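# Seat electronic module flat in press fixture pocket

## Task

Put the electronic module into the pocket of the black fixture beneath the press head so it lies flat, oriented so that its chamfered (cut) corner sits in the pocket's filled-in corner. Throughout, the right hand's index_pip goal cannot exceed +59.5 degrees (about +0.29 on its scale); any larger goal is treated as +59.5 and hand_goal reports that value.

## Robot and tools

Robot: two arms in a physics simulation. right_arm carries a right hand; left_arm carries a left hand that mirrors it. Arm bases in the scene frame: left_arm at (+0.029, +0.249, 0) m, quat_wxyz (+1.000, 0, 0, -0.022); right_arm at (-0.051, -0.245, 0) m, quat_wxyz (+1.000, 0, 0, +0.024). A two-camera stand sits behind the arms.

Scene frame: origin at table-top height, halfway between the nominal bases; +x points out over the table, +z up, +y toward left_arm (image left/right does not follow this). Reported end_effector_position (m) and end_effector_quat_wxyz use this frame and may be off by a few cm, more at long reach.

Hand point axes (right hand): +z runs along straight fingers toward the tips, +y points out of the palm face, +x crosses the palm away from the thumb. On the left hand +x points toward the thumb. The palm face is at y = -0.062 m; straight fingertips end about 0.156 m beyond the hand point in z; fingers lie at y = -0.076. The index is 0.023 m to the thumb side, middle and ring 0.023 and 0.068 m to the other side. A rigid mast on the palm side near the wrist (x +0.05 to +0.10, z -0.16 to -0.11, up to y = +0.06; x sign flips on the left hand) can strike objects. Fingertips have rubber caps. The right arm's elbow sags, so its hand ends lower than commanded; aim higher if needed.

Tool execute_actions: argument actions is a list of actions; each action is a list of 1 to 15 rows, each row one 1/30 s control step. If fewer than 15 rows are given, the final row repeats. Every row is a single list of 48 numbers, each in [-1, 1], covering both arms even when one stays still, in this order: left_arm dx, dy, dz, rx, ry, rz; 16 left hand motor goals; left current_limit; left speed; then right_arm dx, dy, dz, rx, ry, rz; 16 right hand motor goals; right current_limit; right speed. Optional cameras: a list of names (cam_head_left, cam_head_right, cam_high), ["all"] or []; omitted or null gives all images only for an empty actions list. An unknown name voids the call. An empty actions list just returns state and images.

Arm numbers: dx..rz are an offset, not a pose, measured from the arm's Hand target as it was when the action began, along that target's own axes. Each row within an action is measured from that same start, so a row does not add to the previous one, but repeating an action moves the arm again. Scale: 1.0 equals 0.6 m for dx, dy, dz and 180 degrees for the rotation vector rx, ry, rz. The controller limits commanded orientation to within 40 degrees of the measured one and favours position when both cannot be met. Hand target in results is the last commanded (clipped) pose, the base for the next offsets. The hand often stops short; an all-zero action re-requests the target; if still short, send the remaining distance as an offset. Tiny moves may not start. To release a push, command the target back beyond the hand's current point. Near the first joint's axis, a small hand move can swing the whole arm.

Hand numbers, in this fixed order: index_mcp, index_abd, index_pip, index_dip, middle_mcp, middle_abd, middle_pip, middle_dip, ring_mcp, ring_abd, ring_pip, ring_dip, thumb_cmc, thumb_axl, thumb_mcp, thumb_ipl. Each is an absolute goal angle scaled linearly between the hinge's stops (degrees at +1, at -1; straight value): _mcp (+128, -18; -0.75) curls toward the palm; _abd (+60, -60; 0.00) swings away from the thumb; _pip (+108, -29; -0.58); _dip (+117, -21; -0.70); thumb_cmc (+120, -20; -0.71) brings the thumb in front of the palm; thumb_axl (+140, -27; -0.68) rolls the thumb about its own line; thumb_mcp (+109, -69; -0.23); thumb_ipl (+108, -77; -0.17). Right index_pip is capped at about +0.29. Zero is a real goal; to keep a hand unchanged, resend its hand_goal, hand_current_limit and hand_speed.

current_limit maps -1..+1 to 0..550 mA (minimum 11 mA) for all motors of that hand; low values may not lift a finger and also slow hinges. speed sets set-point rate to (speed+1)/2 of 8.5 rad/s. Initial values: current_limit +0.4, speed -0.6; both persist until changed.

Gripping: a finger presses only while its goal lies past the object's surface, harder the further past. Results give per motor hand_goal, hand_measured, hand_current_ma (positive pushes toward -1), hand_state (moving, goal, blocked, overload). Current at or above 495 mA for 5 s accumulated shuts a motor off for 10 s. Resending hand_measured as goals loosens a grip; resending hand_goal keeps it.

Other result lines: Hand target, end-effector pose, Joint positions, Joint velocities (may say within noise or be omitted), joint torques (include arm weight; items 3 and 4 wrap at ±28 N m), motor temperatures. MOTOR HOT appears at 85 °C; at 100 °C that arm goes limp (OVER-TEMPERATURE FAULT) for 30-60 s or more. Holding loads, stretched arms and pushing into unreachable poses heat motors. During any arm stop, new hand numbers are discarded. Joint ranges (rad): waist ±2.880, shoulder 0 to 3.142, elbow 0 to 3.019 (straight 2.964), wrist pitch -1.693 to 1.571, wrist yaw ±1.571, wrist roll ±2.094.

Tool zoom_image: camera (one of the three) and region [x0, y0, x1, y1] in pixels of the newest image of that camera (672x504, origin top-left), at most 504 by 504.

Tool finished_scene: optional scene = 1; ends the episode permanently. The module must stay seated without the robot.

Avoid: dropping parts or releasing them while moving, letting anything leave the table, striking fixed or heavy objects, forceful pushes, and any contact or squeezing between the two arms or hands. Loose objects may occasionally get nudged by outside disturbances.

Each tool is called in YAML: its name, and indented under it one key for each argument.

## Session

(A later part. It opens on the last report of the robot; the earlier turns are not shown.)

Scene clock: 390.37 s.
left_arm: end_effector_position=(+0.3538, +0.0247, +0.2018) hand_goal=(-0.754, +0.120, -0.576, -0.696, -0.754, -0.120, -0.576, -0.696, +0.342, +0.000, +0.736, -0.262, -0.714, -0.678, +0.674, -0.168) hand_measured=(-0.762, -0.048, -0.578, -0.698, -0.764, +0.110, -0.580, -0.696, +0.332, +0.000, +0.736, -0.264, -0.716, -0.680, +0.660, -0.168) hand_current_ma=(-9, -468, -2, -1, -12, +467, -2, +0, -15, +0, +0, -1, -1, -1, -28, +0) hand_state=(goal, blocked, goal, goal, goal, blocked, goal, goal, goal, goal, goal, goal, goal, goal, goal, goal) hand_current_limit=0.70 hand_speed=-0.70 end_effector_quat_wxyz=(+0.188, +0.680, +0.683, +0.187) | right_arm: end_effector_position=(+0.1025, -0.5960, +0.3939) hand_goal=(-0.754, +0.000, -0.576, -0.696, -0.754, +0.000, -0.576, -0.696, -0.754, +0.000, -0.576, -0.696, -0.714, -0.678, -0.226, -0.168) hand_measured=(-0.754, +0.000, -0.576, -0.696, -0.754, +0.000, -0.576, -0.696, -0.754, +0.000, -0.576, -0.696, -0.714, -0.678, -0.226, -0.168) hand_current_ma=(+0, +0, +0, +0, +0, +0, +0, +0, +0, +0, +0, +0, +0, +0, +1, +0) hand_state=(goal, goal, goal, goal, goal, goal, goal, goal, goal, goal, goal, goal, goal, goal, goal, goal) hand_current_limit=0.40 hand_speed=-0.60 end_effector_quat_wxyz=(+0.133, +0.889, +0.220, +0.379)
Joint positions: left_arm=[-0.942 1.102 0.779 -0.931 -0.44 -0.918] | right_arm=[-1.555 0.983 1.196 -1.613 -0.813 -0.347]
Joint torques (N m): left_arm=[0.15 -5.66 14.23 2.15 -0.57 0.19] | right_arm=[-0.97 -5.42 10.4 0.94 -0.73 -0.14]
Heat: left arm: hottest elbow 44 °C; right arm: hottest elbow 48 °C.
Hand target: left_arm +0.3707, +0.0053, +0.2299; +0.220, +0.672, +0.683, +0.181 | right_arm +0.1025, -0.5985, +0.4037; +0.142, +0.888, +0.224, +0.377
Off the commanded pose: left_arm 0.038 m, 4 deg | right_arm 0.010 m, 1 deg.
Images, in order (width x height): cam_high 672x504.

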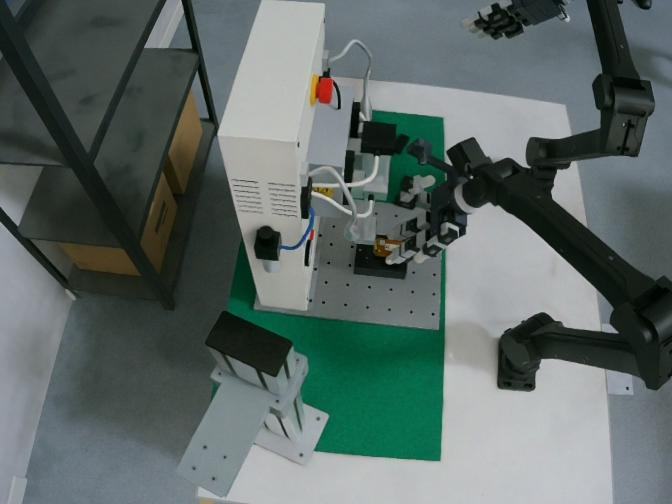

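execute_actions:
  actions:
    - [[0.0305,-0.0475,0.0405,0.0045,0.0161,0.0098,-0.754,0.12,-0.576,-0.696,-0.754,-0.12,-0.576,-0.696,0.342,0,0.737,-0.261,-0.714,-0.678,0.674,-0.168,0.7,-0.7,0,0,0,0,0,0,-0.754,0,-0.576,-0.696,-0.754,0,-0.576,-0.696,-0.754,0,-0.576,-0.696,-0.714,-0.678,-0.226,-0.168,0.4,-0.6]]
  cameras: ["cam_high"]

zoom_image:
  camera: "cam_high"
  region: [350, 230, 410, 290]

Scene clock: 394.43 s.
left_arm: end_effector_position=(+0.3570, +0.0237, +0.1969) hand_goal=(-0.754, +0.120, -0.576, -0.696, -0.754, -0.120, -0.576, -0.696, +0.342, +0.000, +0.736, -0.262, -0.714, -0.678, +0.674, -0.168) hand_measured=(-0.760, -0.048, -0.578, -0.698, -0.758, +0.110, -0.578, -0.696, +0.332, +0.000, +0.736, -0.264, -0.716, -0.680, +0.660, -0.168) hand_current_ma=(-5, -467, -1, -1, -5, +467, -1, +0, -15, +0, +0, -1, -1, -1, -28, +0) hand_state=(goal, blocked, goal, goal, goal, blocked, goal, goal, goal, goal, goal, goal, goal, goal, goal, goal) hand_current_limit=0.70 hand_speed=-0.70 end_effector_quat_wxyz=(+0.196, +0.677, +0.682, +0.194) | right_arm: end_effector_position=(+0.1025, -0.5960, +0.3939) hand_goal=(-0.754, +0.000, -0.576, -0.696, -0.754, +0.000, -0.576, -0.696, -0.754, +0.000, -0.576, -0.696, -0.714, -0.678, -0.226, -0.168) hand_measured=(-0.754, +0.000, -0.576, -0.696, -0.754, +0.000, -0.576, -0.696, -0.754, +0.000, -0.576, -0.696, -0.714, -0.678, -0.226, -0.168) hand_current_ma=(+0, +0, +0, +0, +0, +0, +0, +0, +0, +0, +0, +0, +0, +0, +1, +0) hand_state=(goal, goal, goal, goal, goal, goal, goal, goal, goal, goal, goal, goal, goal, goal, goal, goal) hand_current_limit=0.40 hand_speed=-0.60 end_effector_quat_wxyz=(+0.133, +0.889, +0.220, +0.379)
Joint positions: left_arm=[-0.942 1.113 0.762 -0.888 -0.458 -0.914] | right_arm=[-1.555 0.983 1.196 -1.613 -0.813 -0.347]
Joint torques (N m): left_arm=[-0.26 -5.6 8.55 2.13 -0.7 0.17] | right_arm=[-1.14 -6.07 10.24 0.77 -0.75 -0.12]
Heat: left arm: hottest elbow 43 °C; right arm: hottest elbow 48 °C.
Hand target: left_arm +0.3599, +0.0216, +0.1931; +0.195, +0.679, +0.680, +0.197 | right_arm +0.1025, -0.5985, +0.4037; +0.142, +0.888, +0.224, +0.377
Off the commanded pose: left_arm 0.005 m, 0 deg | right_arm 0.010 m, 1 deg.
Images, in order (width x height): cam_high 672x504.

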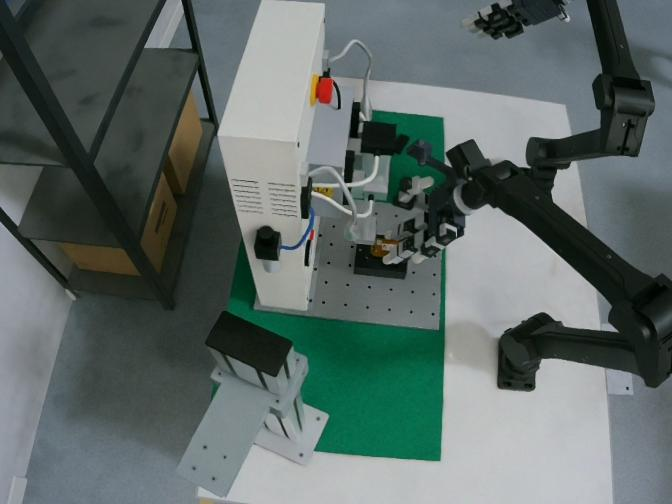

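Scaled by 8.400 from the camera's 672x504 image, which has a finer 960x720 frame.

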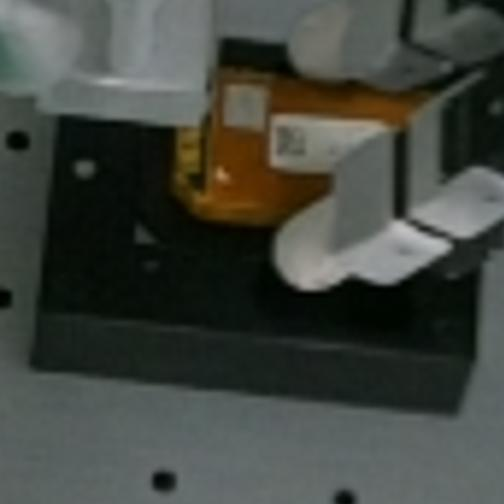

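zoom_image:
  camera: "cam_high"
  region: [366, 234, 402, 270]

Scaled by 14.000 from the camera's 672x504 image, which has a finer 960x720 frame.

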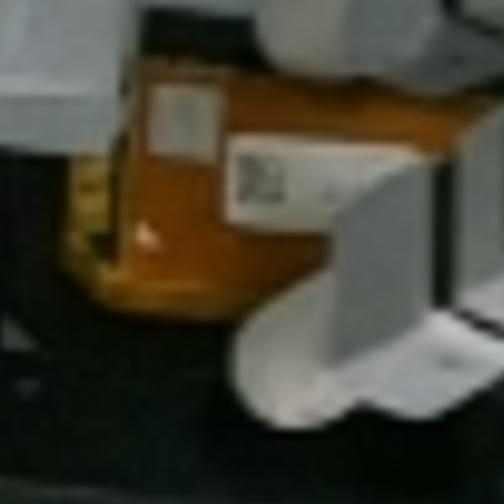

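execute_actions:
  actions:
    - [[0.0025,0.0018,0.013,0,0,0,-0.754,0.12,-0.576,-0.696,-0.754,-0.12,-0.576,-0.696,0.342,0,0.737,-0.261,-0.714,-0.678,0.674,-0.168,0.7,-0.7,0,0,0,0,0,0,-0.754,0,-0.576,-0.696,-0.754,0,-0.576,-0.696,-0.754,0,-0.576,-0.696,-0.714,-0.678,-0.226,-0.168,0.4,-0.6]]
  cameras: ["cam_high"]

zoom_image:
  camera: "cam_high"
  region: [362, 236, 398, 272]

Scene clock: 398.40 s.
left_arm: end_effector_position=(+0.3611, +0.0224, +0.1964) hand_goal=(-0.754, +0.120, -0.576, -0.696, -0.754, -0.120, -0.576, -0.696, +0.342, +0.000, +0.736, -0.262, -0.714, -0.678, +0.674, -0.168) hand_measured=(-0.756, -0.048, -0.578, -0.698, -0.758, +0.110, -0.578, -0.696, +0.332, +0.000, +0.736, -0.264, -0.716, -0.680, +0.660, -0.168) hand_current_ma=(-1, -467, -1, -1, -5, +467, -1, +0, -15, +0, +0, -1, -1, -1, -28, +0) hand_state=(goal, blocked, goal, goal, goal, blocked, goal, goal, goal, goal, goal, goal, goal, goal, goal, goal) hand_current_limit=0.70 hand_speed=-0.70 end_effector_quat_wxyz=(+0.203, +0.677, +0.680, +0.195) | right_arm: end_effector_position=(+0.1025, -0.5960, +0.3939) hand_goal=(-0.754, +0.000, -0.576, -0.696, -0.754, +0.000, -0.576, -0.696, -0.754, +0.000, -0.576, -0.696, -0.714, -0.678, -0.226, -0.168) hand_measured=(-0.754, +0.000, -0.576, -0.696, -0.754, +0.000, -0.576, -0.696, -0.754, +0.000, -0.576, -0.696, -0.714, -0.678, -0.226, -0.168) hand_current_ma=(+0, +0, +0, +0, +0, +0, +0, +0, +0, +0, +0, +0, +0, +0, +1, +0) hand_state=(goal, goal, goal, goal, goal, goal, goal, goal, goal, goal, goal, goal, goal, goal, goal, goal) hand_current_limit=0.40 hand_speed=-0.60 end_effector_quat_wxyz=(+0.133, +0.889, +0.220, +0.379)
Joint positions: left_arm=[-0.933 1.115 0.756 -0.859 -0.458 -0.897] | right_arm=[-1.555 0.983 1.196 -1.613 -0.813 -0.347]
Joint torques (N m): left_arm=[0.38 -5.01 8.2 2.21 -0.47 0.16] | right_arm=[-0.91 -5.48 10.35 0.9 -0.69 -0.12]
Heat: left arm: hottest elbow 43 °C; right arm: hottest elbow 48 °C.
Hand target: left_arm +0.3649, +0.0231, +0.1870; +0.195, +0.679, +0.680, +0.197 | right_arm +0.1025, -0.5985, +0.4037; +0.142, +0.888, +0.224, +0.377
Off the commanded pose: left_arm 0.010 m, 1 deg | right_arm 0.010 m, 1 deg.
Images, in order (width x height): cam_high 672x504.

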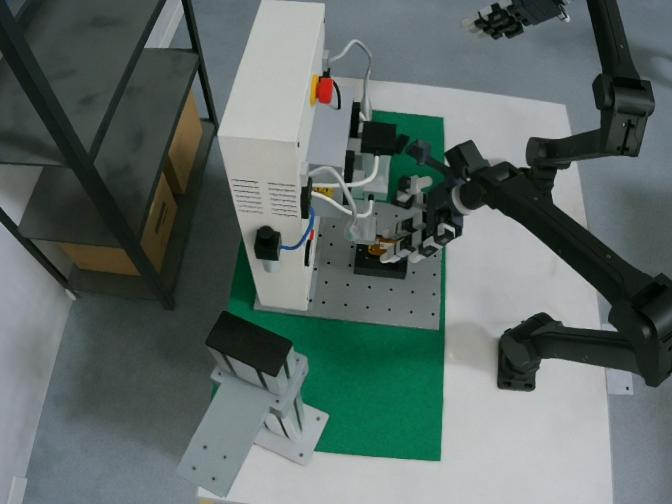

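Scaled by 14.000 from the camera's 672x504 image, which has a finer 960x720 frame.

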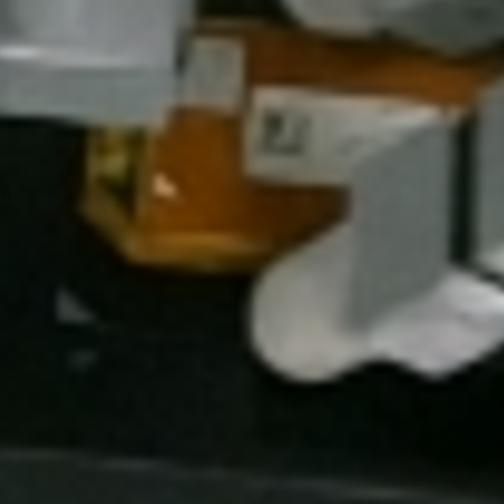

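zoom_image:
  camera: "cam_high"
  region: [366, 232, 390, 256]

zoom_image:
  camera: "cam_high"
  region: [380, 232, 416, 268]

Scaled by 21.000 from the camera's 672x504 image, which has a finer 960x720 frame.

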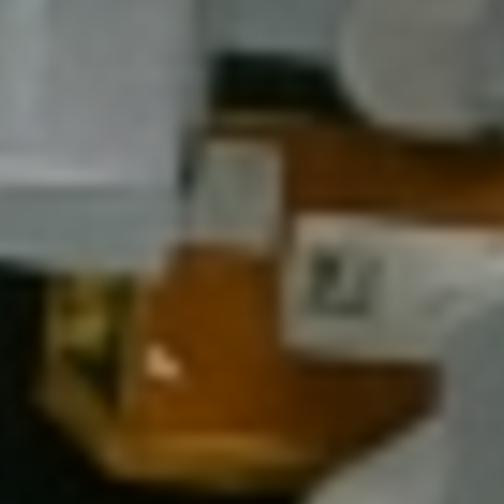

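Scaled by 14.000 from the camera's 672x504 image, which has a finer 960x720 frame.

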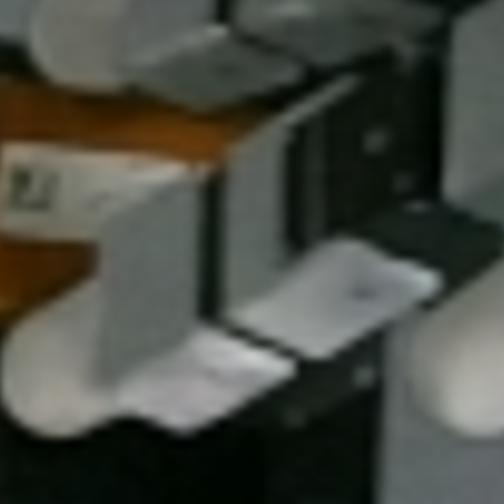

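zoom_image:
  camera: "cam_high"
  region: [350, 230, 420, 300]

Scaled by 7.200 from the camera's 672x504 image, which has a finer 960x720 frame.

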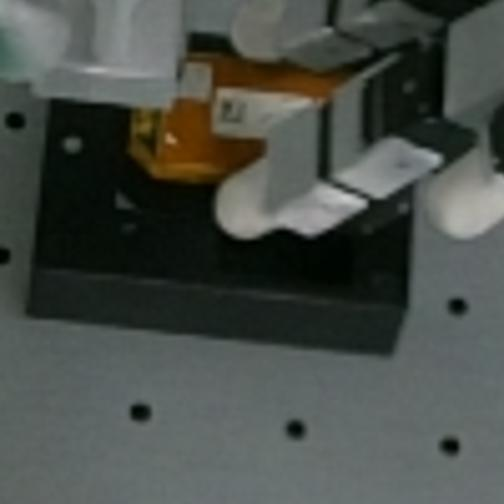

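execute_actions:
  actions:
    - [[0.0183,0.007,-0.0113,0,0.0059,-0.0094,-0.754,0.12,-0.576,-0.696,-0.754,-0.12,-0.576,-0.696,0.342,0,0.737,-0.261,-0.714,-0.678,0.674,-0.168,0.7,-0.7,0,0,0,0,0,0,-0.754,0,-0.576,-0.696,-0.754,0,-0.576,-0.696,-0.754,0,-0.576,-0.696,-0.714,-0.678,-0.226,-0.168,0.4,-0.6]]
  cameras: ["cam_high"]

zoom_image:
  camera: "cam_high"
  region: [350, 230, 420, 300]

Scene clock: 407.17 s.
left_arm: end_effector_position=(+0.3628, +0.0277, +0.1955) hand_goal=(-0.754, +0.120, -0.576, -0.696, -0.754, -0.120, -0.576, -0.696, +0.342, +0.000, +0.736, -0.262, -0.714, -0.678, +0.674, -0.168) hand_measured=(-0.756, -0.048, -0.576, -0.698, -0.754, +0.110, -0.576, -0.696, +0.332, +0.000, +0.736, -0.264, -0.716, -0.680, +0.660, -0.168) hand_current_ma=(-2, -467, +0, -1, +0, +467, +0, +0, -15, +0, +0, -1, -1, -1, -28, +0) hand_state=(goal, blocked, goal, goal, goal, blocked, goal, goal, goal, goal, goal, goal, goal, goal, goal, goal) hand_current_limit=0.70 hand_speed=-0.70 end_effector_quat_wxyz=(+0.197, +0.674, +0.684, +0.197) | right_arm: end_effector_position=(+0.1025, -0.5960, +0.3939) hand_goal=(-0.754, +0.000, -0.576, -0.696, -0.754, +0.000, -0.576, -0.696, -0.754, +0.000, -0.576, -0.696, -0.714, -0.678, -0.226, -0.168) hand_measured=(-0.754, +0.000, -0.576, -0.696, -0.754, +0.000, -0.576, -0.696, -0.754, +0.000, -0.576, -0.696, -0.714, -0.678, -0.226, -0.168) hand_current_ma=(+0, +0, +0, +0, +0, +0, +0, +0, +0, +0, +0, +0, +0, +0, +1, +0) hand_state=(goal, goal, goal, goal, goal, goal, goal, goal, goal, goal, goal, goal, goal, goal, goal, goal) hand_current_limit=0.40 hand_speed=-0.60 end_effector_quat_wxyz=(+0.133, +0.889, +0.220, +0.379)
Joint positions: left_arm=[-0.922 1.115 0.756 -0.868 -0.458 -0.899] | right_arm=[-1.555 0.983 1.196 -1.613 -0.813 -0.347]
Joint torques (N m): left_arm=[0.56 -6.53 8.99 0.84 -0.74 -0.05] | right_arm=[-0.5 -5.89 10.13 0.72 -0.78 -0.11]
Heat: left arm: hottest elbow 42 °C; right arm: hottest elbow 48 °C.
Hand target: left_arm +0.3648, +0.0341, +0.1949; +0.191, +0.667, +0.691, +0.200 | right_arm +0.1025, -0.5985, +0.4037; +0.142, +0.888, +0.224, +0.377
Off the commanded pose: left_arm 0.007 m, 1 deg | right_arm 0.010 m, 1 deg.
Images, in order (width x height): cam_high 672x504.

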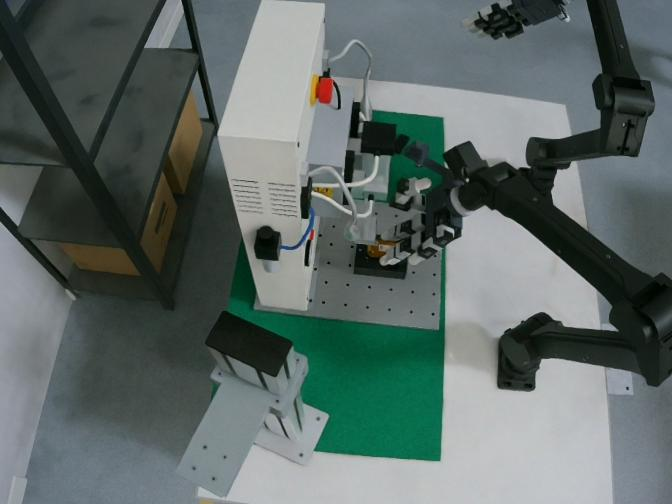

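Scaled by 7.200 from the camera's 672x504 image, which has a finer 960x720 frame.

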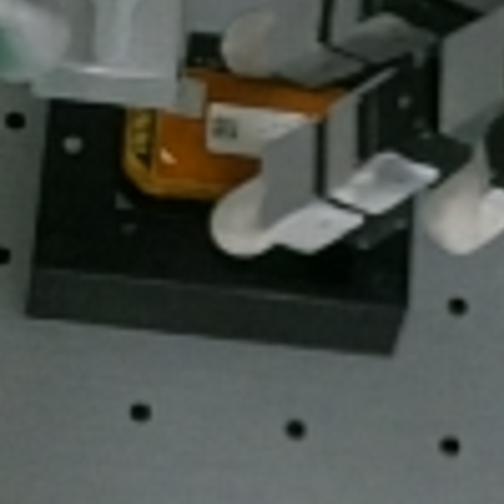

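execute_actions:
  actions:
    - [[0.0083,0,0,0,0,0,-0.754,0.12,-0.576,-0.696,-0.754,-0.12,-0.576,-0.696,0.342,0,0.737,-0.261,-0.714,-0.678,0.674,-0.168,0.7,-0.7,0,0,0,0,0,0,-0.754,0,-0.576,-0.696,-0.754,0,-0.576,-0.696,-0.754,0,-0.576,-0.696,-0.714,-0.678,-0.226,-0.168,0.4,-0.6]]
  cameras: ["cam_high"]

zoom_image:
  camera: "cam_high"
  region: [350, 230, 420, 300]

zoom_image:
  camera: "cam_high"
  region: [362, 236, 392, 266]

Scene clock: 409.13 s.
left_arm: end_effector_position=(+0.3637, +0.0289, +0.1955) hand_goal=(-0.754, +0.120, -0.576, -0.696, -0.754, -0.120, -0.576, -0.696, +0.342, +0.000, +0.736, -0.262, -0.714, -0.678, +0.674, -0.168) hand_measured=(-0.760, -0.048, -0.578, -0.698, -0.754, +0.110, -0.576, -0.696, +0.332, +0.000, +0.736, -0.264, -0.716, -0.680, +0.660, -0.168) hand_current_ma=(-7, -468, -1, -1, +0, +467, +0, +0, -15, +0, +0, -1, -1, -1, -28, +0) hand_state=(goal, blocked, goal, goal, goal, blocked, goal, goal, goal, goal, goal, goal, goal, goal, goal, goal) hand_current_limit=0.70 hand_speed=-0.70 end_effector_quat_wxyz=(+0.197, +0.673, +0.685, +0.197) | right_arm: end_effector_position=(+0.1025, -0.5960, +0.3939) hand_goal=(-0.754, +0.000, -0.576, -0.696, -0.754, +0.000, -0.576, -0.696, -0.754, +0.000, -0.576, -0.696, -0.714, -0.678, -0.226, -0.168) hand_measured=(-0.754, +0.000, -0.576, -0.696, -0.754, +0.000, -0.576, -0.696, -0.754, +0.000, -0.576, -0.696, -0.714, -0.678, -0.226, -0.168) hand_current_ma=(+0, +0, +0, +0, +0, +0, +0, +0, +0, +0, +0, +0, +0, +0, +1, +0) hand_state=(goal, goal, goal, goal, goal, goal, goal, goal, goal, goal, goal, goal, goal, goal, goal, goal) hand_current_limit=0.40 hand_speed=-0.60 end_effector_quat_wxyz=(+0.133, +0.889, +0.220, +0.379)
Joint positions: left_arm=[-0.918 1.115 0.756 -0.868 -0.458 -0.899] | right_arm=[-1.555 0.983 1.196 -1.613 -0.813 -0.347]
Joint torques (N m): left_arm=[1.03 -7.71 8.21 0.85 -0.63 0.04] | right_arm=[-1.14 -5.71 10.36 0.81 -0.78 -0.11]
Heat: left arm: hottest elbow 41 °C; right arm: hottest elbow 48 °C.
Hand target: left_arm +0.3647, +0.0391, +0.1949; +0.191, +0.667, +0.691, +0.200 | right_arm +0.1025, -0.5985, +0.4037; +0.142, +0.888, +0.224, +0.377
Off the commanded pose: left_arm 0.010 m, 1 deg | right_arm 0.010 m, 1 deg.
Images, in order (width x height): cam_high 672x504.

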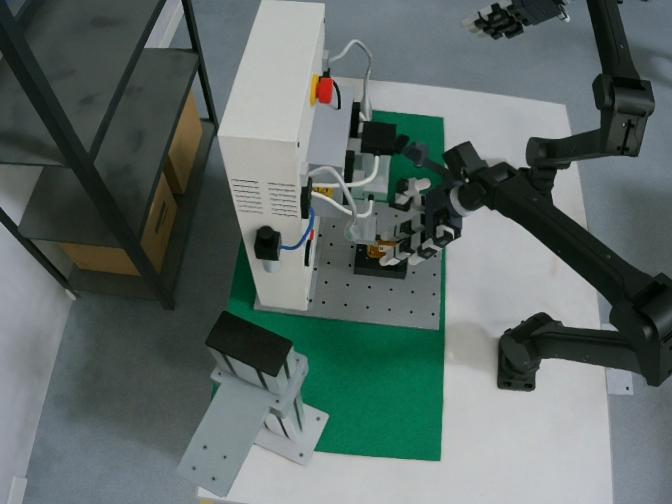

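Scaled by 7.200 from the camera's 672x504 image, which has a finer 960x720 frame.

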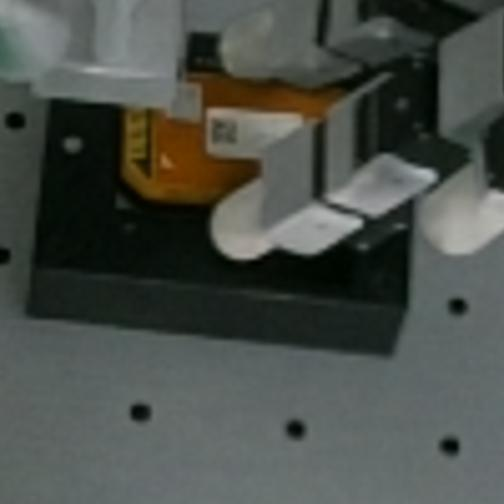

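Scaled by 16.800 from the camera's 672x504 image, which has a finer 960x720 frame.

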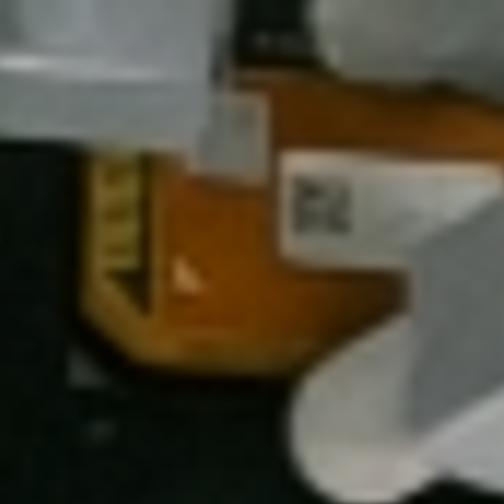

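execute_actions:
  actions:
    - [[0.0058,0,0,0,0,0,-0.754,0.12,-0.576,-0.696,-0.754,-0.12,-0.576,-0.696,0.342,0,0.737,-0.261,-0.714,-0.678,0.674,-0.168,0.7,-0.7,0,0,0,0,0,0,-0.754,0,-0.576,-0.696,-0.754,0,-0.576,-0.696,-0.754,0,-0.576,-0.696,-0.714,-0.678,-0.226,-0.168,0.4,-0.6]]
  cameras: ["cam_high"]

zoom_image:
  camera: "cam_high"
  region: [350, 230, 420, 300]

zoom_image:
  camera: "cam_high"
  region: [362, 236, 392, 266]

Scene clock: 411.33 s.
left_arm: end_effector_position=(+0.3642, +0.0322, +0.1959) hand_goal=(-0.754, +0.120, -0.576, -0.696, -0.754, -0.120, -0.576, -0.696, +0.342, +0.000, +0.736, -0.262, -0.714, -0.678, +0.674, -0.168) hand_measured=(-0.762, -0.046, -0.578, -0.698, -0.754, +0.110, -0.576, -0.696, +0.332, +0.000, +0.736, -0.264, -0.716, -0.680, +0.660, -0.168) hand_current_ma=(-10, -468, -2, -1, +0, +467, +0, +0, -15, +0, +0, -1, -1, -1, -28, +0) hand_state=(goal, blocked, goal, goal, goal, blocked, goal, goal, goal, goal, goal, goal, goal, goal, goal, goal) hand_current_limit=0.70 hand_speed=-0.70 end_effector_quat_wxyz=(+0.198, +0.670, +0.688, +0.197) | right_arm: end_effector_position=(+0.1025, -0.5960, +0.3939) hand_goal=(-0.754, +0.000, -0.576, -0.696, -0.754, +0.000, -0.576, -0.696, -0.754, +0.000, -0.576, -0.696, -0.714, -0.678, -0.226, -0.168) hand_measured=(-0.754, +0.000, -0.576, -0.696, -0.754, +0.000, -0.576, -0.696, -0.754, +0.000, -0.576, -0.696, -0.714, -0.678, -0.226, -0.168) hand_current_ma=(+0, +0, +0, +0, +0, +0, +0, +0, +0, +0, +0, +0, +0, +0, +1, +0) hand_state=(goal, goal, goal, goal, goal, goal, goal, goal, goal, goal, goal, goal, goal, goal, goal, goal) hand_current_limit=0.40 hand_speed=-0.60 end_effector_quat_wxyz=(+0.133, +0.889, +0.220, +0.379)
Joint positions: left_arm=[-0.911 1.109 0.753 -0.868 -0.456 -0.899] | right_arm=[-1.555 0.983 1.196 -1.613 -0.813 -0.347]
Joint torques (N m): left_arm=[1.03 -7.82 7.99 0.91 -0.64 0.11] | right_arm=[-0.44 -5.66 10.15 0.81 -0.78 -0.09]
Heat: left arm: hottest elbow 41 °C; right arm: hottest elbow 48 °C.
Hand target: left_arm +0.3646, +0.0424, +0.1952; +0.191, +0.667, +0.691, +0.200 | right_arm +0.1025, -0.5985, +0.4037; +0.142, +0.888, +0.224, +0.377
Off the commanded pose: left_arm 0.010 m, 1 deg | right_arm 0.010 m, 1 deg.
Images, in order (width x height): cam_high 672x504.

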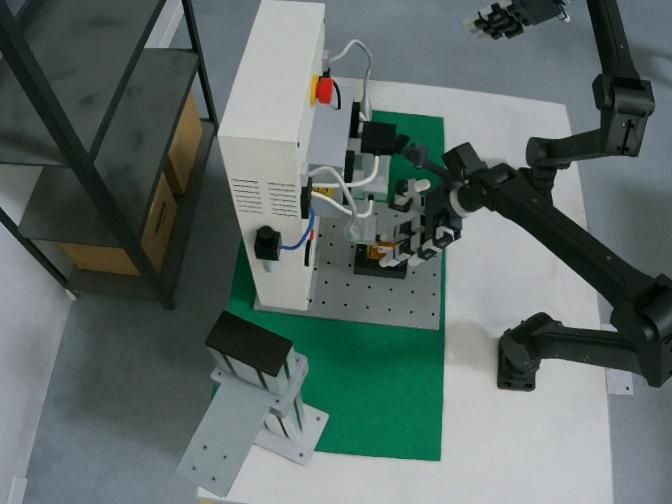

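Scaled by 7.200 from the camera's 672x504 image, which has a finer 960x720 frame.

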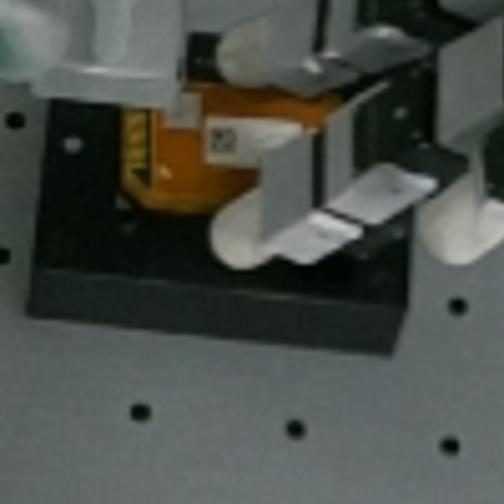

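Scaled by 16.800 from the camera's 672x504 image, which has a finer 960x720 frame.

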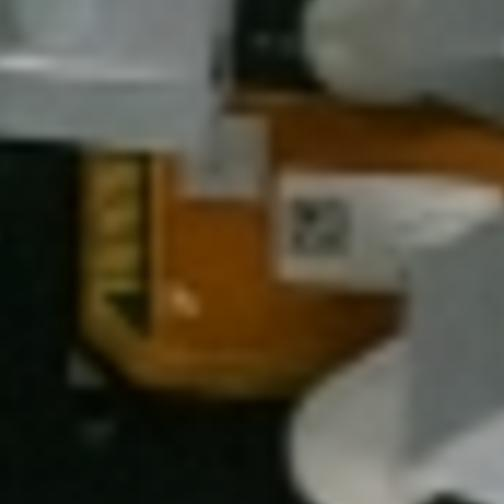

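zoom_image:
  camera: "cam_high"
  region: [364, 242, 382, 262]

zoom_image:
  camera: "cam_high"
  region: [374, 236, 400, 262]

Scaled by 25.200 from the camera's 672x504 image, which has a finer 960x720 frame.

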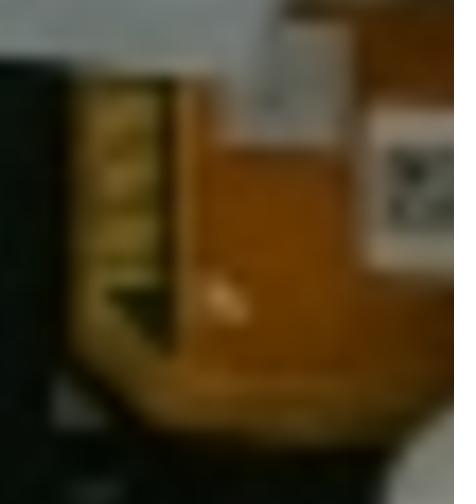

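Scaled by 19.385 from the camera's 672x504 image, which has a finer 960x720 frame.

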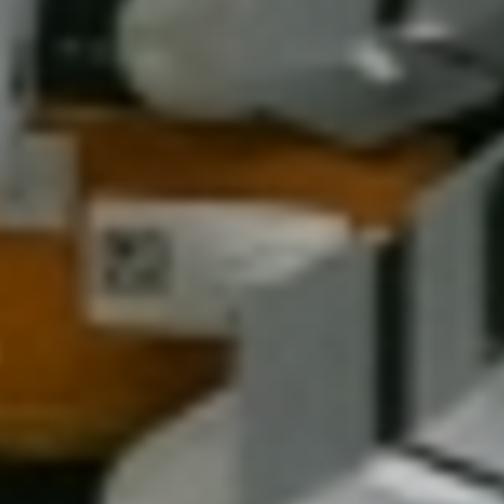

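execute_actions:
  actions:
    - [[0,0.0106,-0.0169,0,0,0,-0.754,0.12,-0.576,-0.696,-0.754,-0.12,-0.576,-0.696,0.342,0,0.737,-0.261,-0.714,-0.678,0.674,-0.168,0.7,-0.7,0,0,0,0,0,0,-0.754,0,-0.576,-0.696,-0.754,0,-0.576,-0.696,-0.754,0,-0.576,-0.696,-0.714,-0.678,-0.226,-0.168,0.4,-0.6]]
  cameras: ["cam_high"]

zoom_image:
  camera: "cam_high"
  region: [350, 226, 420, 296]

zoom_image:
  camera: "cam_high"
  region: [362, 236, 392, 266]

Scene clock: 416.57 s.
left_arm: end_effector_position=(+0.3620, +0.0386, +0.1963) hand_goal=(-0.754, +0.120, -0.576, -0.696, -0.754, -0.120, -0.576, -0.696, +0.342, +0.000, +0.736, -0.262, -0.714, -0.678, +0.674, -0.168) hand_measured=(-0.746, -0.044, -0.570, -0.694, -0.752, +0.110, -0.574, -0.696, +0.332, +0.000, +0.736, -0.264, -0.716, -0.680, +0.660, -0.168) hand_current_ma=(+10, -467, +6, +2, +2, +467, +2, +0, -15, +0, +0, -1, -1, -1, -28, +0) hand_state=(goal, blocked, goal, goal, goal, blocked, goal, goal, goal, goal, goal, goal, goal, goal, goal, goal) hand_current_limit=0.70 hand_speed=-0.70 end_effector_quat_wxyz=(+0.188, +0.671, +0.689, +0.198) | right_arm: end_effector_position=(+0.1025, -0.5960, +0.3939) hand_goal=(-0.754, +0.000, -0.576, -0.696, -0.754, +0.000, -0.576, -0.696, -0.754, +0.000, -0.576, -0.696, -0.714, -0.678, -0.226, -0.168) hand_measured=(-0.754, +0.000, -0.576, -0.696, -0.754, +0.000, -0.576, -0.696, -0.754, +0.000, -0.576, -0.696, -0.714, -0.678, -0.226, -0.168) hand_current_ma=(+0, +0, +0, +0, +0, +0, +0, +0, +0, +0, +0, +0, +0, +0, +1, +0) hand_state=(goal, goal, goal, goal, goal, goal, goal, goal, goal, goal, goal, goal, goal, goal, goal, goal) hand_current_limit=0.40 hand_speed=-0.60 end_effector_quat_wxyz=(+0.133, +0.889, +0.220, +0.379)
Joint positions: left_arm=[-0.905 1.099 0.753 -0.898 -0.455 -0.899] | right_arm=[-1.555 0.983 1.196 -1.613 -0.813 -0.347]
Joint torques (N m): left_arm=[0.44 -8 9.94 0.54 -0.69 0.11] | right_arm=[-1.26 -5.13 10.15 0.87 -0.77 -0.11]
Heat: left arm: hottest elbow 41 °C; right arm: hottest elbow 48 °C.
Hand target: left_arm +0.3646, +0.0424, +0.2071; +0.191, +0.667, +0.691, +0.200 | right_arm +0.1025, -0.5985, +0.4037; +0.142, +0.888, +0.224, +0.377
Off the commanded pose: left_arm 0.012 m, 1 deg | right_arm 0.010 m, 1 deg.
Images, in order (width x height): cam_high 672x504.

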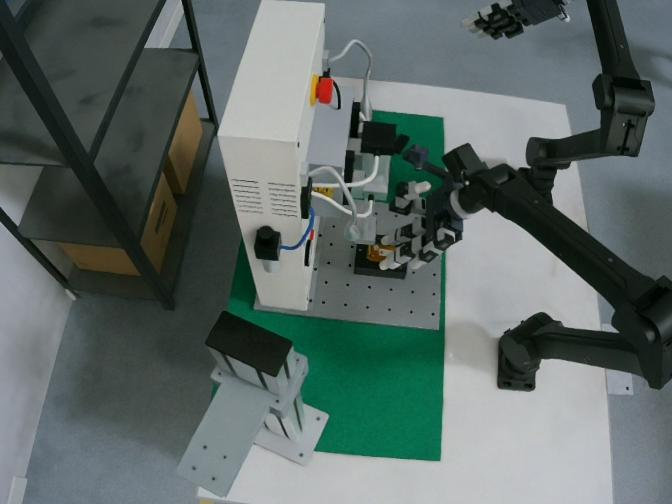

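Scaled by 7.200 from the camera's 672x504 image, which has a finer 960x720 frame.

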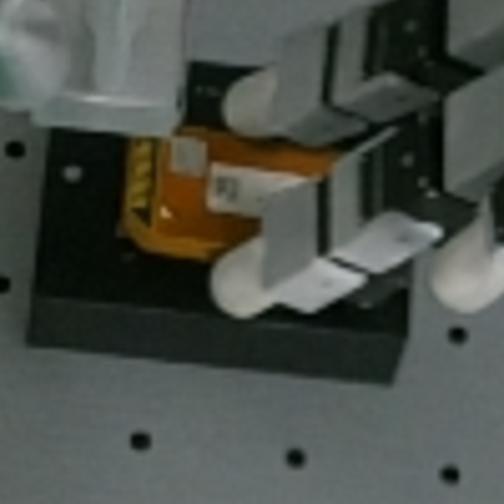

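Scaled by 16.800 from the camera's 672x504 image, which has a finer 960x720 frame.

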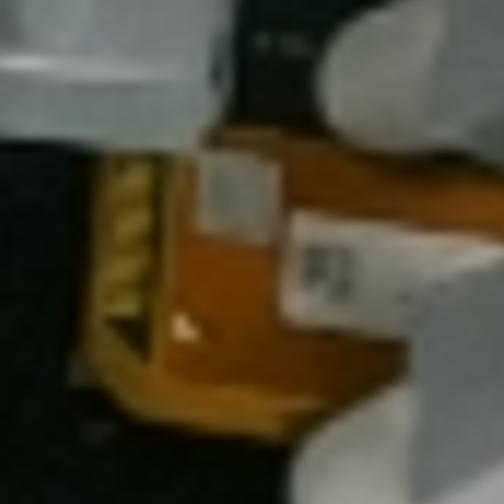

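execute_actions:
  actions:
    - [[-0.02,0.04,-0.0195,-0.0123,-0.0157,-0.0099,-0.754,0.12,-0.576,-0.696,-0.754,-0.12,-0.576,-0.696,0.342,0,0.737,-0.261,-0.714,-0.678,0.674,-0.168,0.7,-0.7,0,0,0,0,0,0,-0.754,0,-0.576,-0.696,-0.754,0,-0.576,-0.696,-0.754,0,-0.576,-0.696,-0.714,-0.678,-0.226,-0.168,0.4,-0.6]]
  cameras: ["cam_high"]

zoom_image:
  camera: "cam_high"
  region: [350, 226, 420, 296]

Scene clock: 421.10 s.
left_arm: end_effector_position=(+0.3645, +0.0412, +0.1974) hand_goal=(-0.754, +0.120, -0.576, -0.696, -0.754, -0.120, -0.576, -0.696, +0.342, +0.000, +0.736, -0.262, -0.714, -0.678, +0.674, -0.168) hand_measured=(-0.752, -0.044, -0.572, -0.694, -0.762, +0.110, -0.578, -0.696, +0.332, +0.000, +0.736, -0.264, -0.716, -0.680, +0.660, -0.168) hand_current_ma=(+2, -467, +4, +2, -10, +467, -2, +0, -15, +0, +0, -1, -1, -1, -28, +0) hand_state=(goal, blocked, goal, goal, goal, blocked, goal, goal, goal, goal, goal, goal, goal, goal, goal, goal) hand_current_limit=0.70 hand_speed=-0.70 end_effector_quat_wxyz=(+0.188, +0.670, +0.690, +0.198) | right_arm: end_effector_position=(+0.1025, -0.5960, +0.3939) hand_goal=(-0.754, +0.000, -0.576, -0.696, -0.754, +0.000, -0.576, -0.696, -0.754, +0.000, -0.576, -0.696, -0.714, -0.678, -0.226, -0.168) hand_measured=(-0.754, +0.000, -0.576, -0.696, -0.754, +0.000, -0.576, -0.696, -0.754, +0.000, -0.576, -0.696, -0.714, -0.678, -0.226, -0.168) hand_current_ma=(+0, +0, +0, +0, +0, +0, +0, +0, +0, +0, +0, +0, +0, +0, +1, +0) hand_state=(goal, goal, goal, goal, goal, goal, goal, goal, goal, goal, goal, goal, goal, goal, goal, goal) hand_current_limit=0.40 hand_speed=-0.60 end_effector_quat_wxyz=(+0.133, +0.889, +0.220, +0.379)
Joint positions: left_arm=[-0.894 1.095 0.753 -0.896 -0.451 -0.888] | right_arm=[-1.555 0.983 1.196 -1.613 -0.813 -0.347]
Joint torques (N m): left_arm=[0.79 -7.82 13.23 1.92 -0.6 0.16] | right_arm=[-0.73 -6.01 10.22 0.62 -0.82 -0.12]
Heat: left arm: hottest elbow 41 °C; right arm: hottest elbow 48 °C.
Hand target: left_arm +0.3791, +0.0308, +0.2297; +0.224, +0.657, +0.693, +0.194 | right_arm +0.1025, -0.5985, +0.4037; +0.142, +0.888, +0.224, +0.377
Off the commanded pose: left_arm 0.037 m, 4 deg | right_arm 0.010 m, 1 deg.
Images, in order (width x height): cam_high 672x504.

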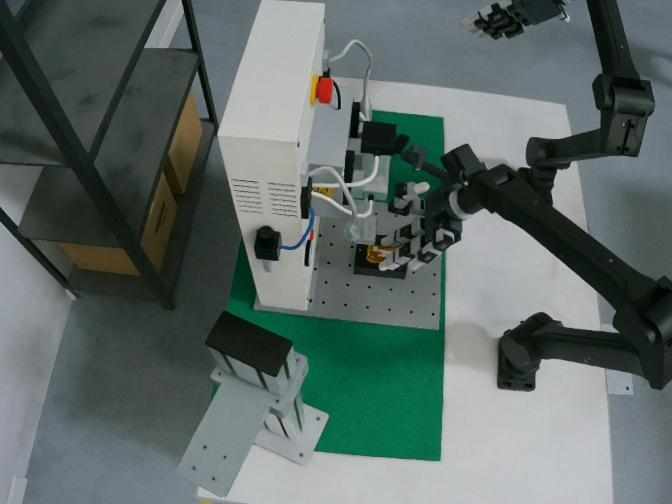

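Scaled by 7.200 from the camera's 672x504 image, which has a finer 960x720 frame.

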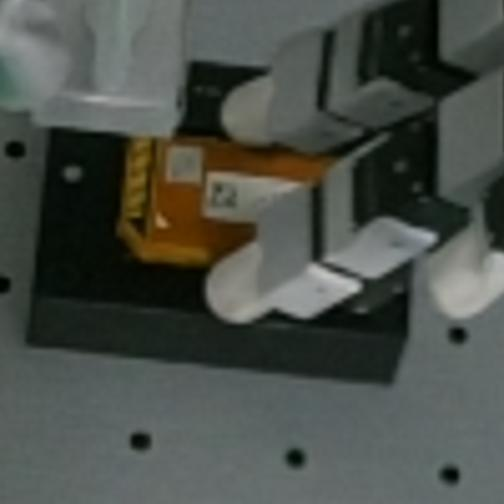

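execute_actions:
  actions:
    - [[-0.0333,0.004,-0.004,0,0,0,-0.754,0.12,-0.576,-0.696,-0.754,-0.12,-0.576,-0.696,0.342,0,0.737,-0.261,-0.714,-0.678,0.674,-0.168,0.7,-0.7,0,0,0,0,0,0,-0.754,0,-0.576,-0.696,-0.754,0,-0.576,-0.696,-0.754,0,-0.576,-0.696,-0.714,-0.678,-0.226,-0.168,0.4,-0.6]]
  cameras: ["cam_high"]

zoom_image:
  camera: "cam_high"
  region: [350, 226, 420, 296]

Scene clock: 432.83 s.
left_arm: end_effector_position=(+0.3699, +0.0292, +0.2075) hand_goal=(-0.754, +0.120, -0.576, -0.696, -0.754, -0.120, -0.576, -0.696, +0.342, +0.000, +0.736, -0.262, -0.714, -0.678, +0.674, -0.168) hand_measured=(-0.756, -0.044, -0.574, -0.694, -0.766, +0.110, -0.580, -0.696, +0.332, +0.000, +0.736, -0.264, -0.716, -0.680, +0.660, -0.168) hand_current_ma=(-1, -468, +1, +1, -16, +467, -4, +0, -15, +0, +0, -1, -1, -1, -28, +0) hand_state=(goal, blocked, goal, goal, goal, blocked, goal, goal, goal, goal, goal, goal, goal, goal, goal, goal) hand_current_limit=0.70 hand_speed=-0.70 end_effector_quat_wxyz=(+0.198, +0.666, +0.691, +0.198) | right_arm: end_effector_position=(+0.1025, -0.5960, +0.3939) hand_goal=(-0.754, +0.000, -0.576, -0.696, -0.754, +0.000, -0.576, -0.696, -0.754, +0.000, -0.576, -0.696, -0.714, -0.678, -0.226, -0.168) hand_measured=(-0.754, +0.000, -0.576, -0.696, -0.754, +0.000, -0.576, -0.696, -0.754, +0.000, -0.576, -0.696, -0.714, -0.678, -0.226, -0.168) hand_current_ma=(+0, +0, +0, +0, +0, +0, +0, +0, +0, +0, +0, +0, +0, +0, +1, +0) hand_state=(goal, goal, goal, goal, goal, goal, goal, goal, goal, goal, goal, goal, goal, goal, goal, goal) hand_current_limit=0.40 hand_speed=-0.60 end_effector_quat_wxyz=(+0.133, +0.889, +0.220, +0.379)
Joint positions: left_arm=[-0.904 1.117 0.791 -0.896 -0.457 -0.902] | right_arm=[-1.555 0.983 1.196 -1.613 -0.813 -0.347]
Joint torques (N m): left_arm=[-1.38 -6.07 14.08 1.36 -0.82 -0.02] | right_arm=[-0.91 -5.48 10.21 0.76 -0.75 -0.11]
Heat: left arm: hottest elbow 43 °C; right arm: hottest elbow 48 °C.
Hand target: left_arm +0.3804, +0.0113, +0.2341; +0.224, +0.657, +0.693, +0.194 | right_arm +0.1025, -0.5985, +0.4037; +0.142, +0.888, +0.224, +0.377
Off the commanded pose: left_arm 0.034 m, 3 deg | right_arm 0.010 m, 1 deg.
Images, in order (width x height): cam_high 672x504.

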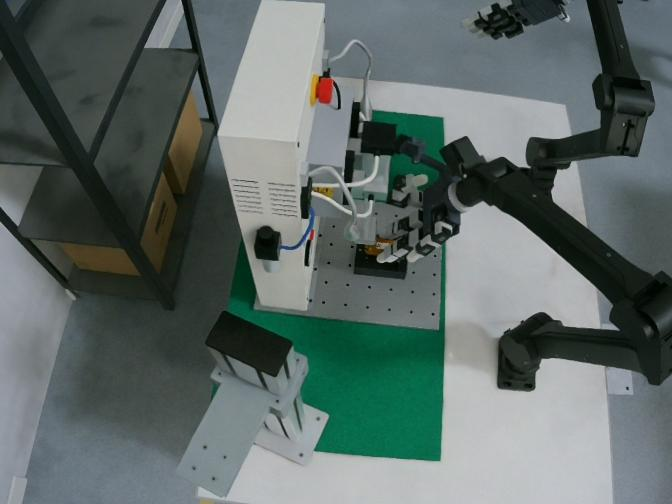

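Scaled by 7.200 from the camera's 672x504 image, which has a finer 960x720 frame.

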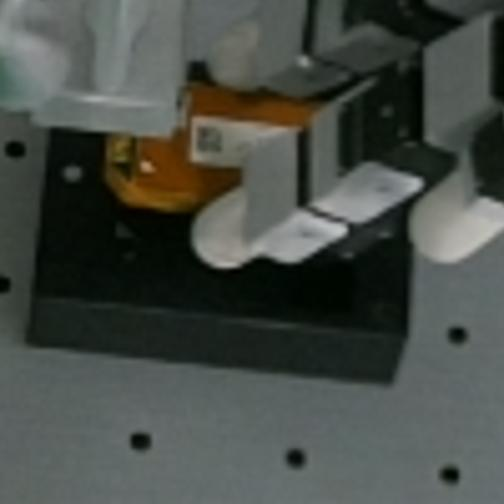

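execute_actions:
  actions: []

zoom_image:
  camera: "cam_head_left"
  region: [240, 150, 400, 310]

zoom_image:
  camera: "cam_head_right"
  region: [220, 150, 380, 310]

zoom_image:
  camera: "cam_high"
  region: [330, 100, 490, 260]

Scene clock: 435.17 s.
left_arm: end_effector_position=(+0.3699, +0.0293, +0.2075) hand_goal=(-0.754, +0.120, -0.576, -0.696, -0.754, -0.120, -0.576, -0.696, +0.342, +0.000, +0.736, -0.262, -0.714, -0.678, +0.674, -0.168) hand_measured=(-0.756, -0.044, -0.574, -0.694, -0.766, +0.110, -0.580, -0.696, +0.332, +0.000, +0.736, -0.264, -0.716, -0.680, +0.660, -0.168) hand_current_ma=(-1, -468, +1, +1, -16, +467, -4, +0, -15, +0, +0, -1, -1, -1, -28, +0) hand_state=(goal, blocked, goal, goal, goal, blocked, goal, goal, goal, goal, goal, goal, goal, goal, goal, goal) hand_current_limit=0.70 hand_speed=-0.70 end_effector_quat_wxyz=(+0.198, +0.666, +0.691, +0.197) | right_arm: end_effector_position=(+0.1025, -0.5960, +0.3939) hand_goal=(-0.754, +0.000, -0.576, -0.696, -0.754, +0.000, -0.576, -0.696, -0.754, +0.000, -0.576, -0.696, -0.714, -0.678, -0.226, -0.168) hand_measured=(-0.754, +0.000, -0.576, -0.696, -0.754, +0.000, -0.576, -0.696, -0.754, +0.000, -0.576, -0.696, -0.714, -0.678, -0.226, -0.168) hand_current_ma=(+0, +0, +0, +0, +0, +0, +0, +0, +0, +0, +0, +0, +0, +0, +1, +0) hand_state=(goal, goal, goal, goal, goal, goal, goal, goal, goal, goal, goal, goal, goal, goal, goal, goal) hand_current_limit=0.40 hand_speed=-0.60 end_effector_quat_wxyz=(+0.133, +0.889, +0.220, +0.379)
Joint positions: left_arm=[-0.904 1.117 0.791 -0.896 -0.457 -0.903] | right_arm=[-1.555 0.983 1.196 -1.613 -0.813 -0.347]
Joint velocities: within noise
Joint torques (N m): left_arm=[-1.32 -6.01 14.05 1.37 -0.82 -0.03] | right_arm=[-0.62 -4.95 10.15 0.83 -0.77 -0.11]
Motor temperatures (°C): left_arm=[30 25 43 27 29 27] | right_arm=[27 27 48 27 31 25]
Heat: left arm: hottest elbow 43 °C; right arm: hottest elbow 48 °C.
Hand target: left_arm +0.3804, +0.0113, +0.2341; +0.224, +0.657, +0.693, +0.194 | right_arm +0.1025, -0.5985, +0.4037; +0.142, +0.888, +0.224, +0.377
Off the commanded pose: left_arm 0.034 m, 3 deg | right_arm 0.010 m, 1 deg.

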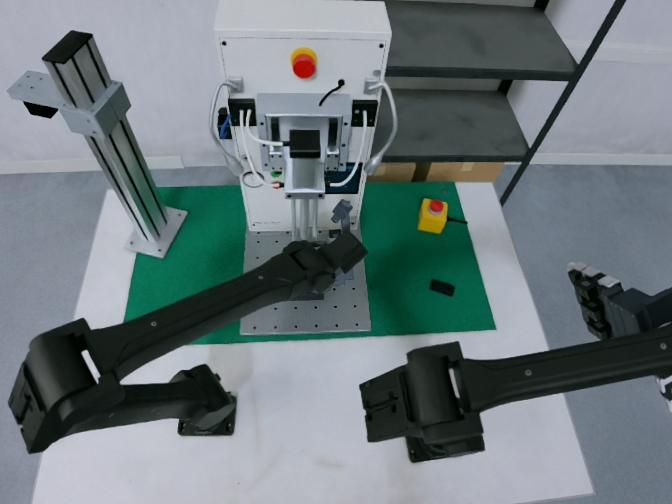

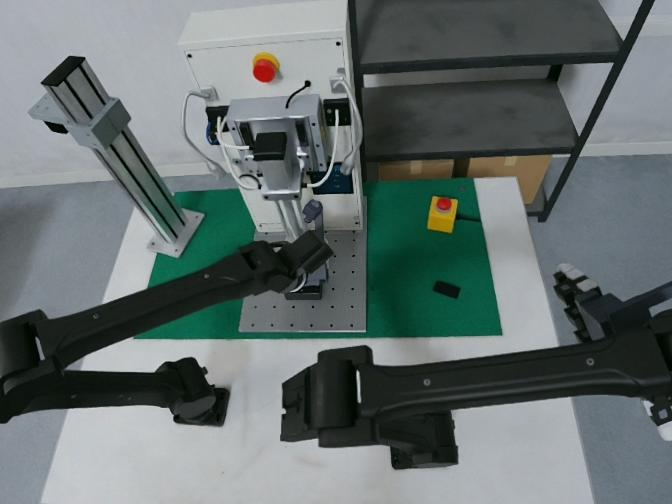

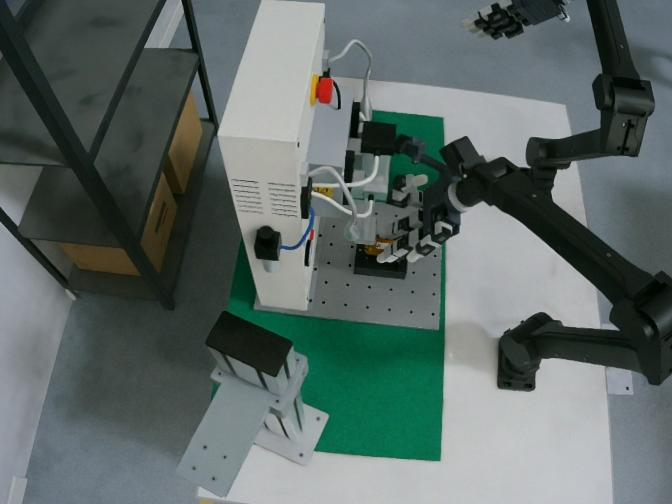

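Scaled by 3.150 from the camera's 672x504 image, which has a finer 960x720 frame.

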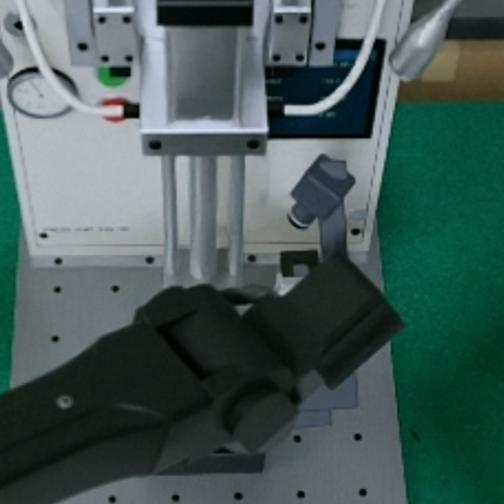

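Scaled by 3.150 from the camera's 672x504 image, which has a finer 960x720 frame.

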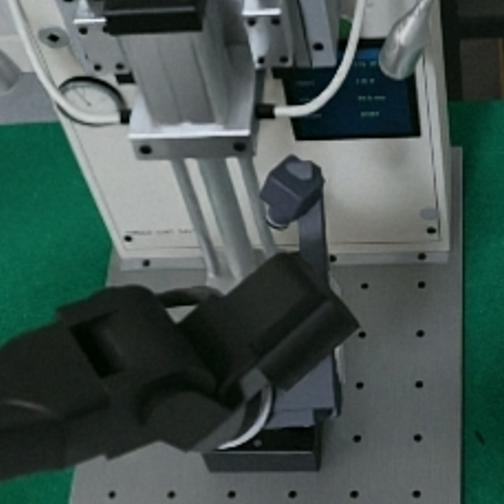

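Scaled by 3.150 from the camera's 672x504 image, which has a finer 960x720 frame.

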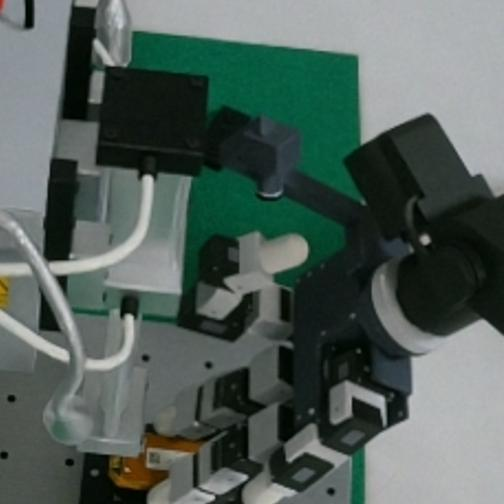

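zoom_image:
  camera: "cam_high"
  region: [360, 230, 400, 270]

Scaled by 12.600 from the camera's 672x504 image, which has a finer 960x720 frame.

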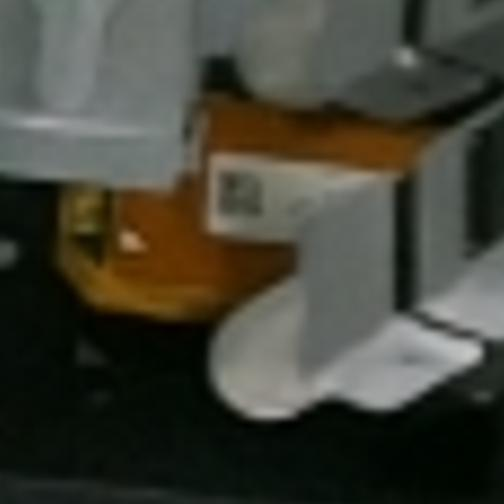

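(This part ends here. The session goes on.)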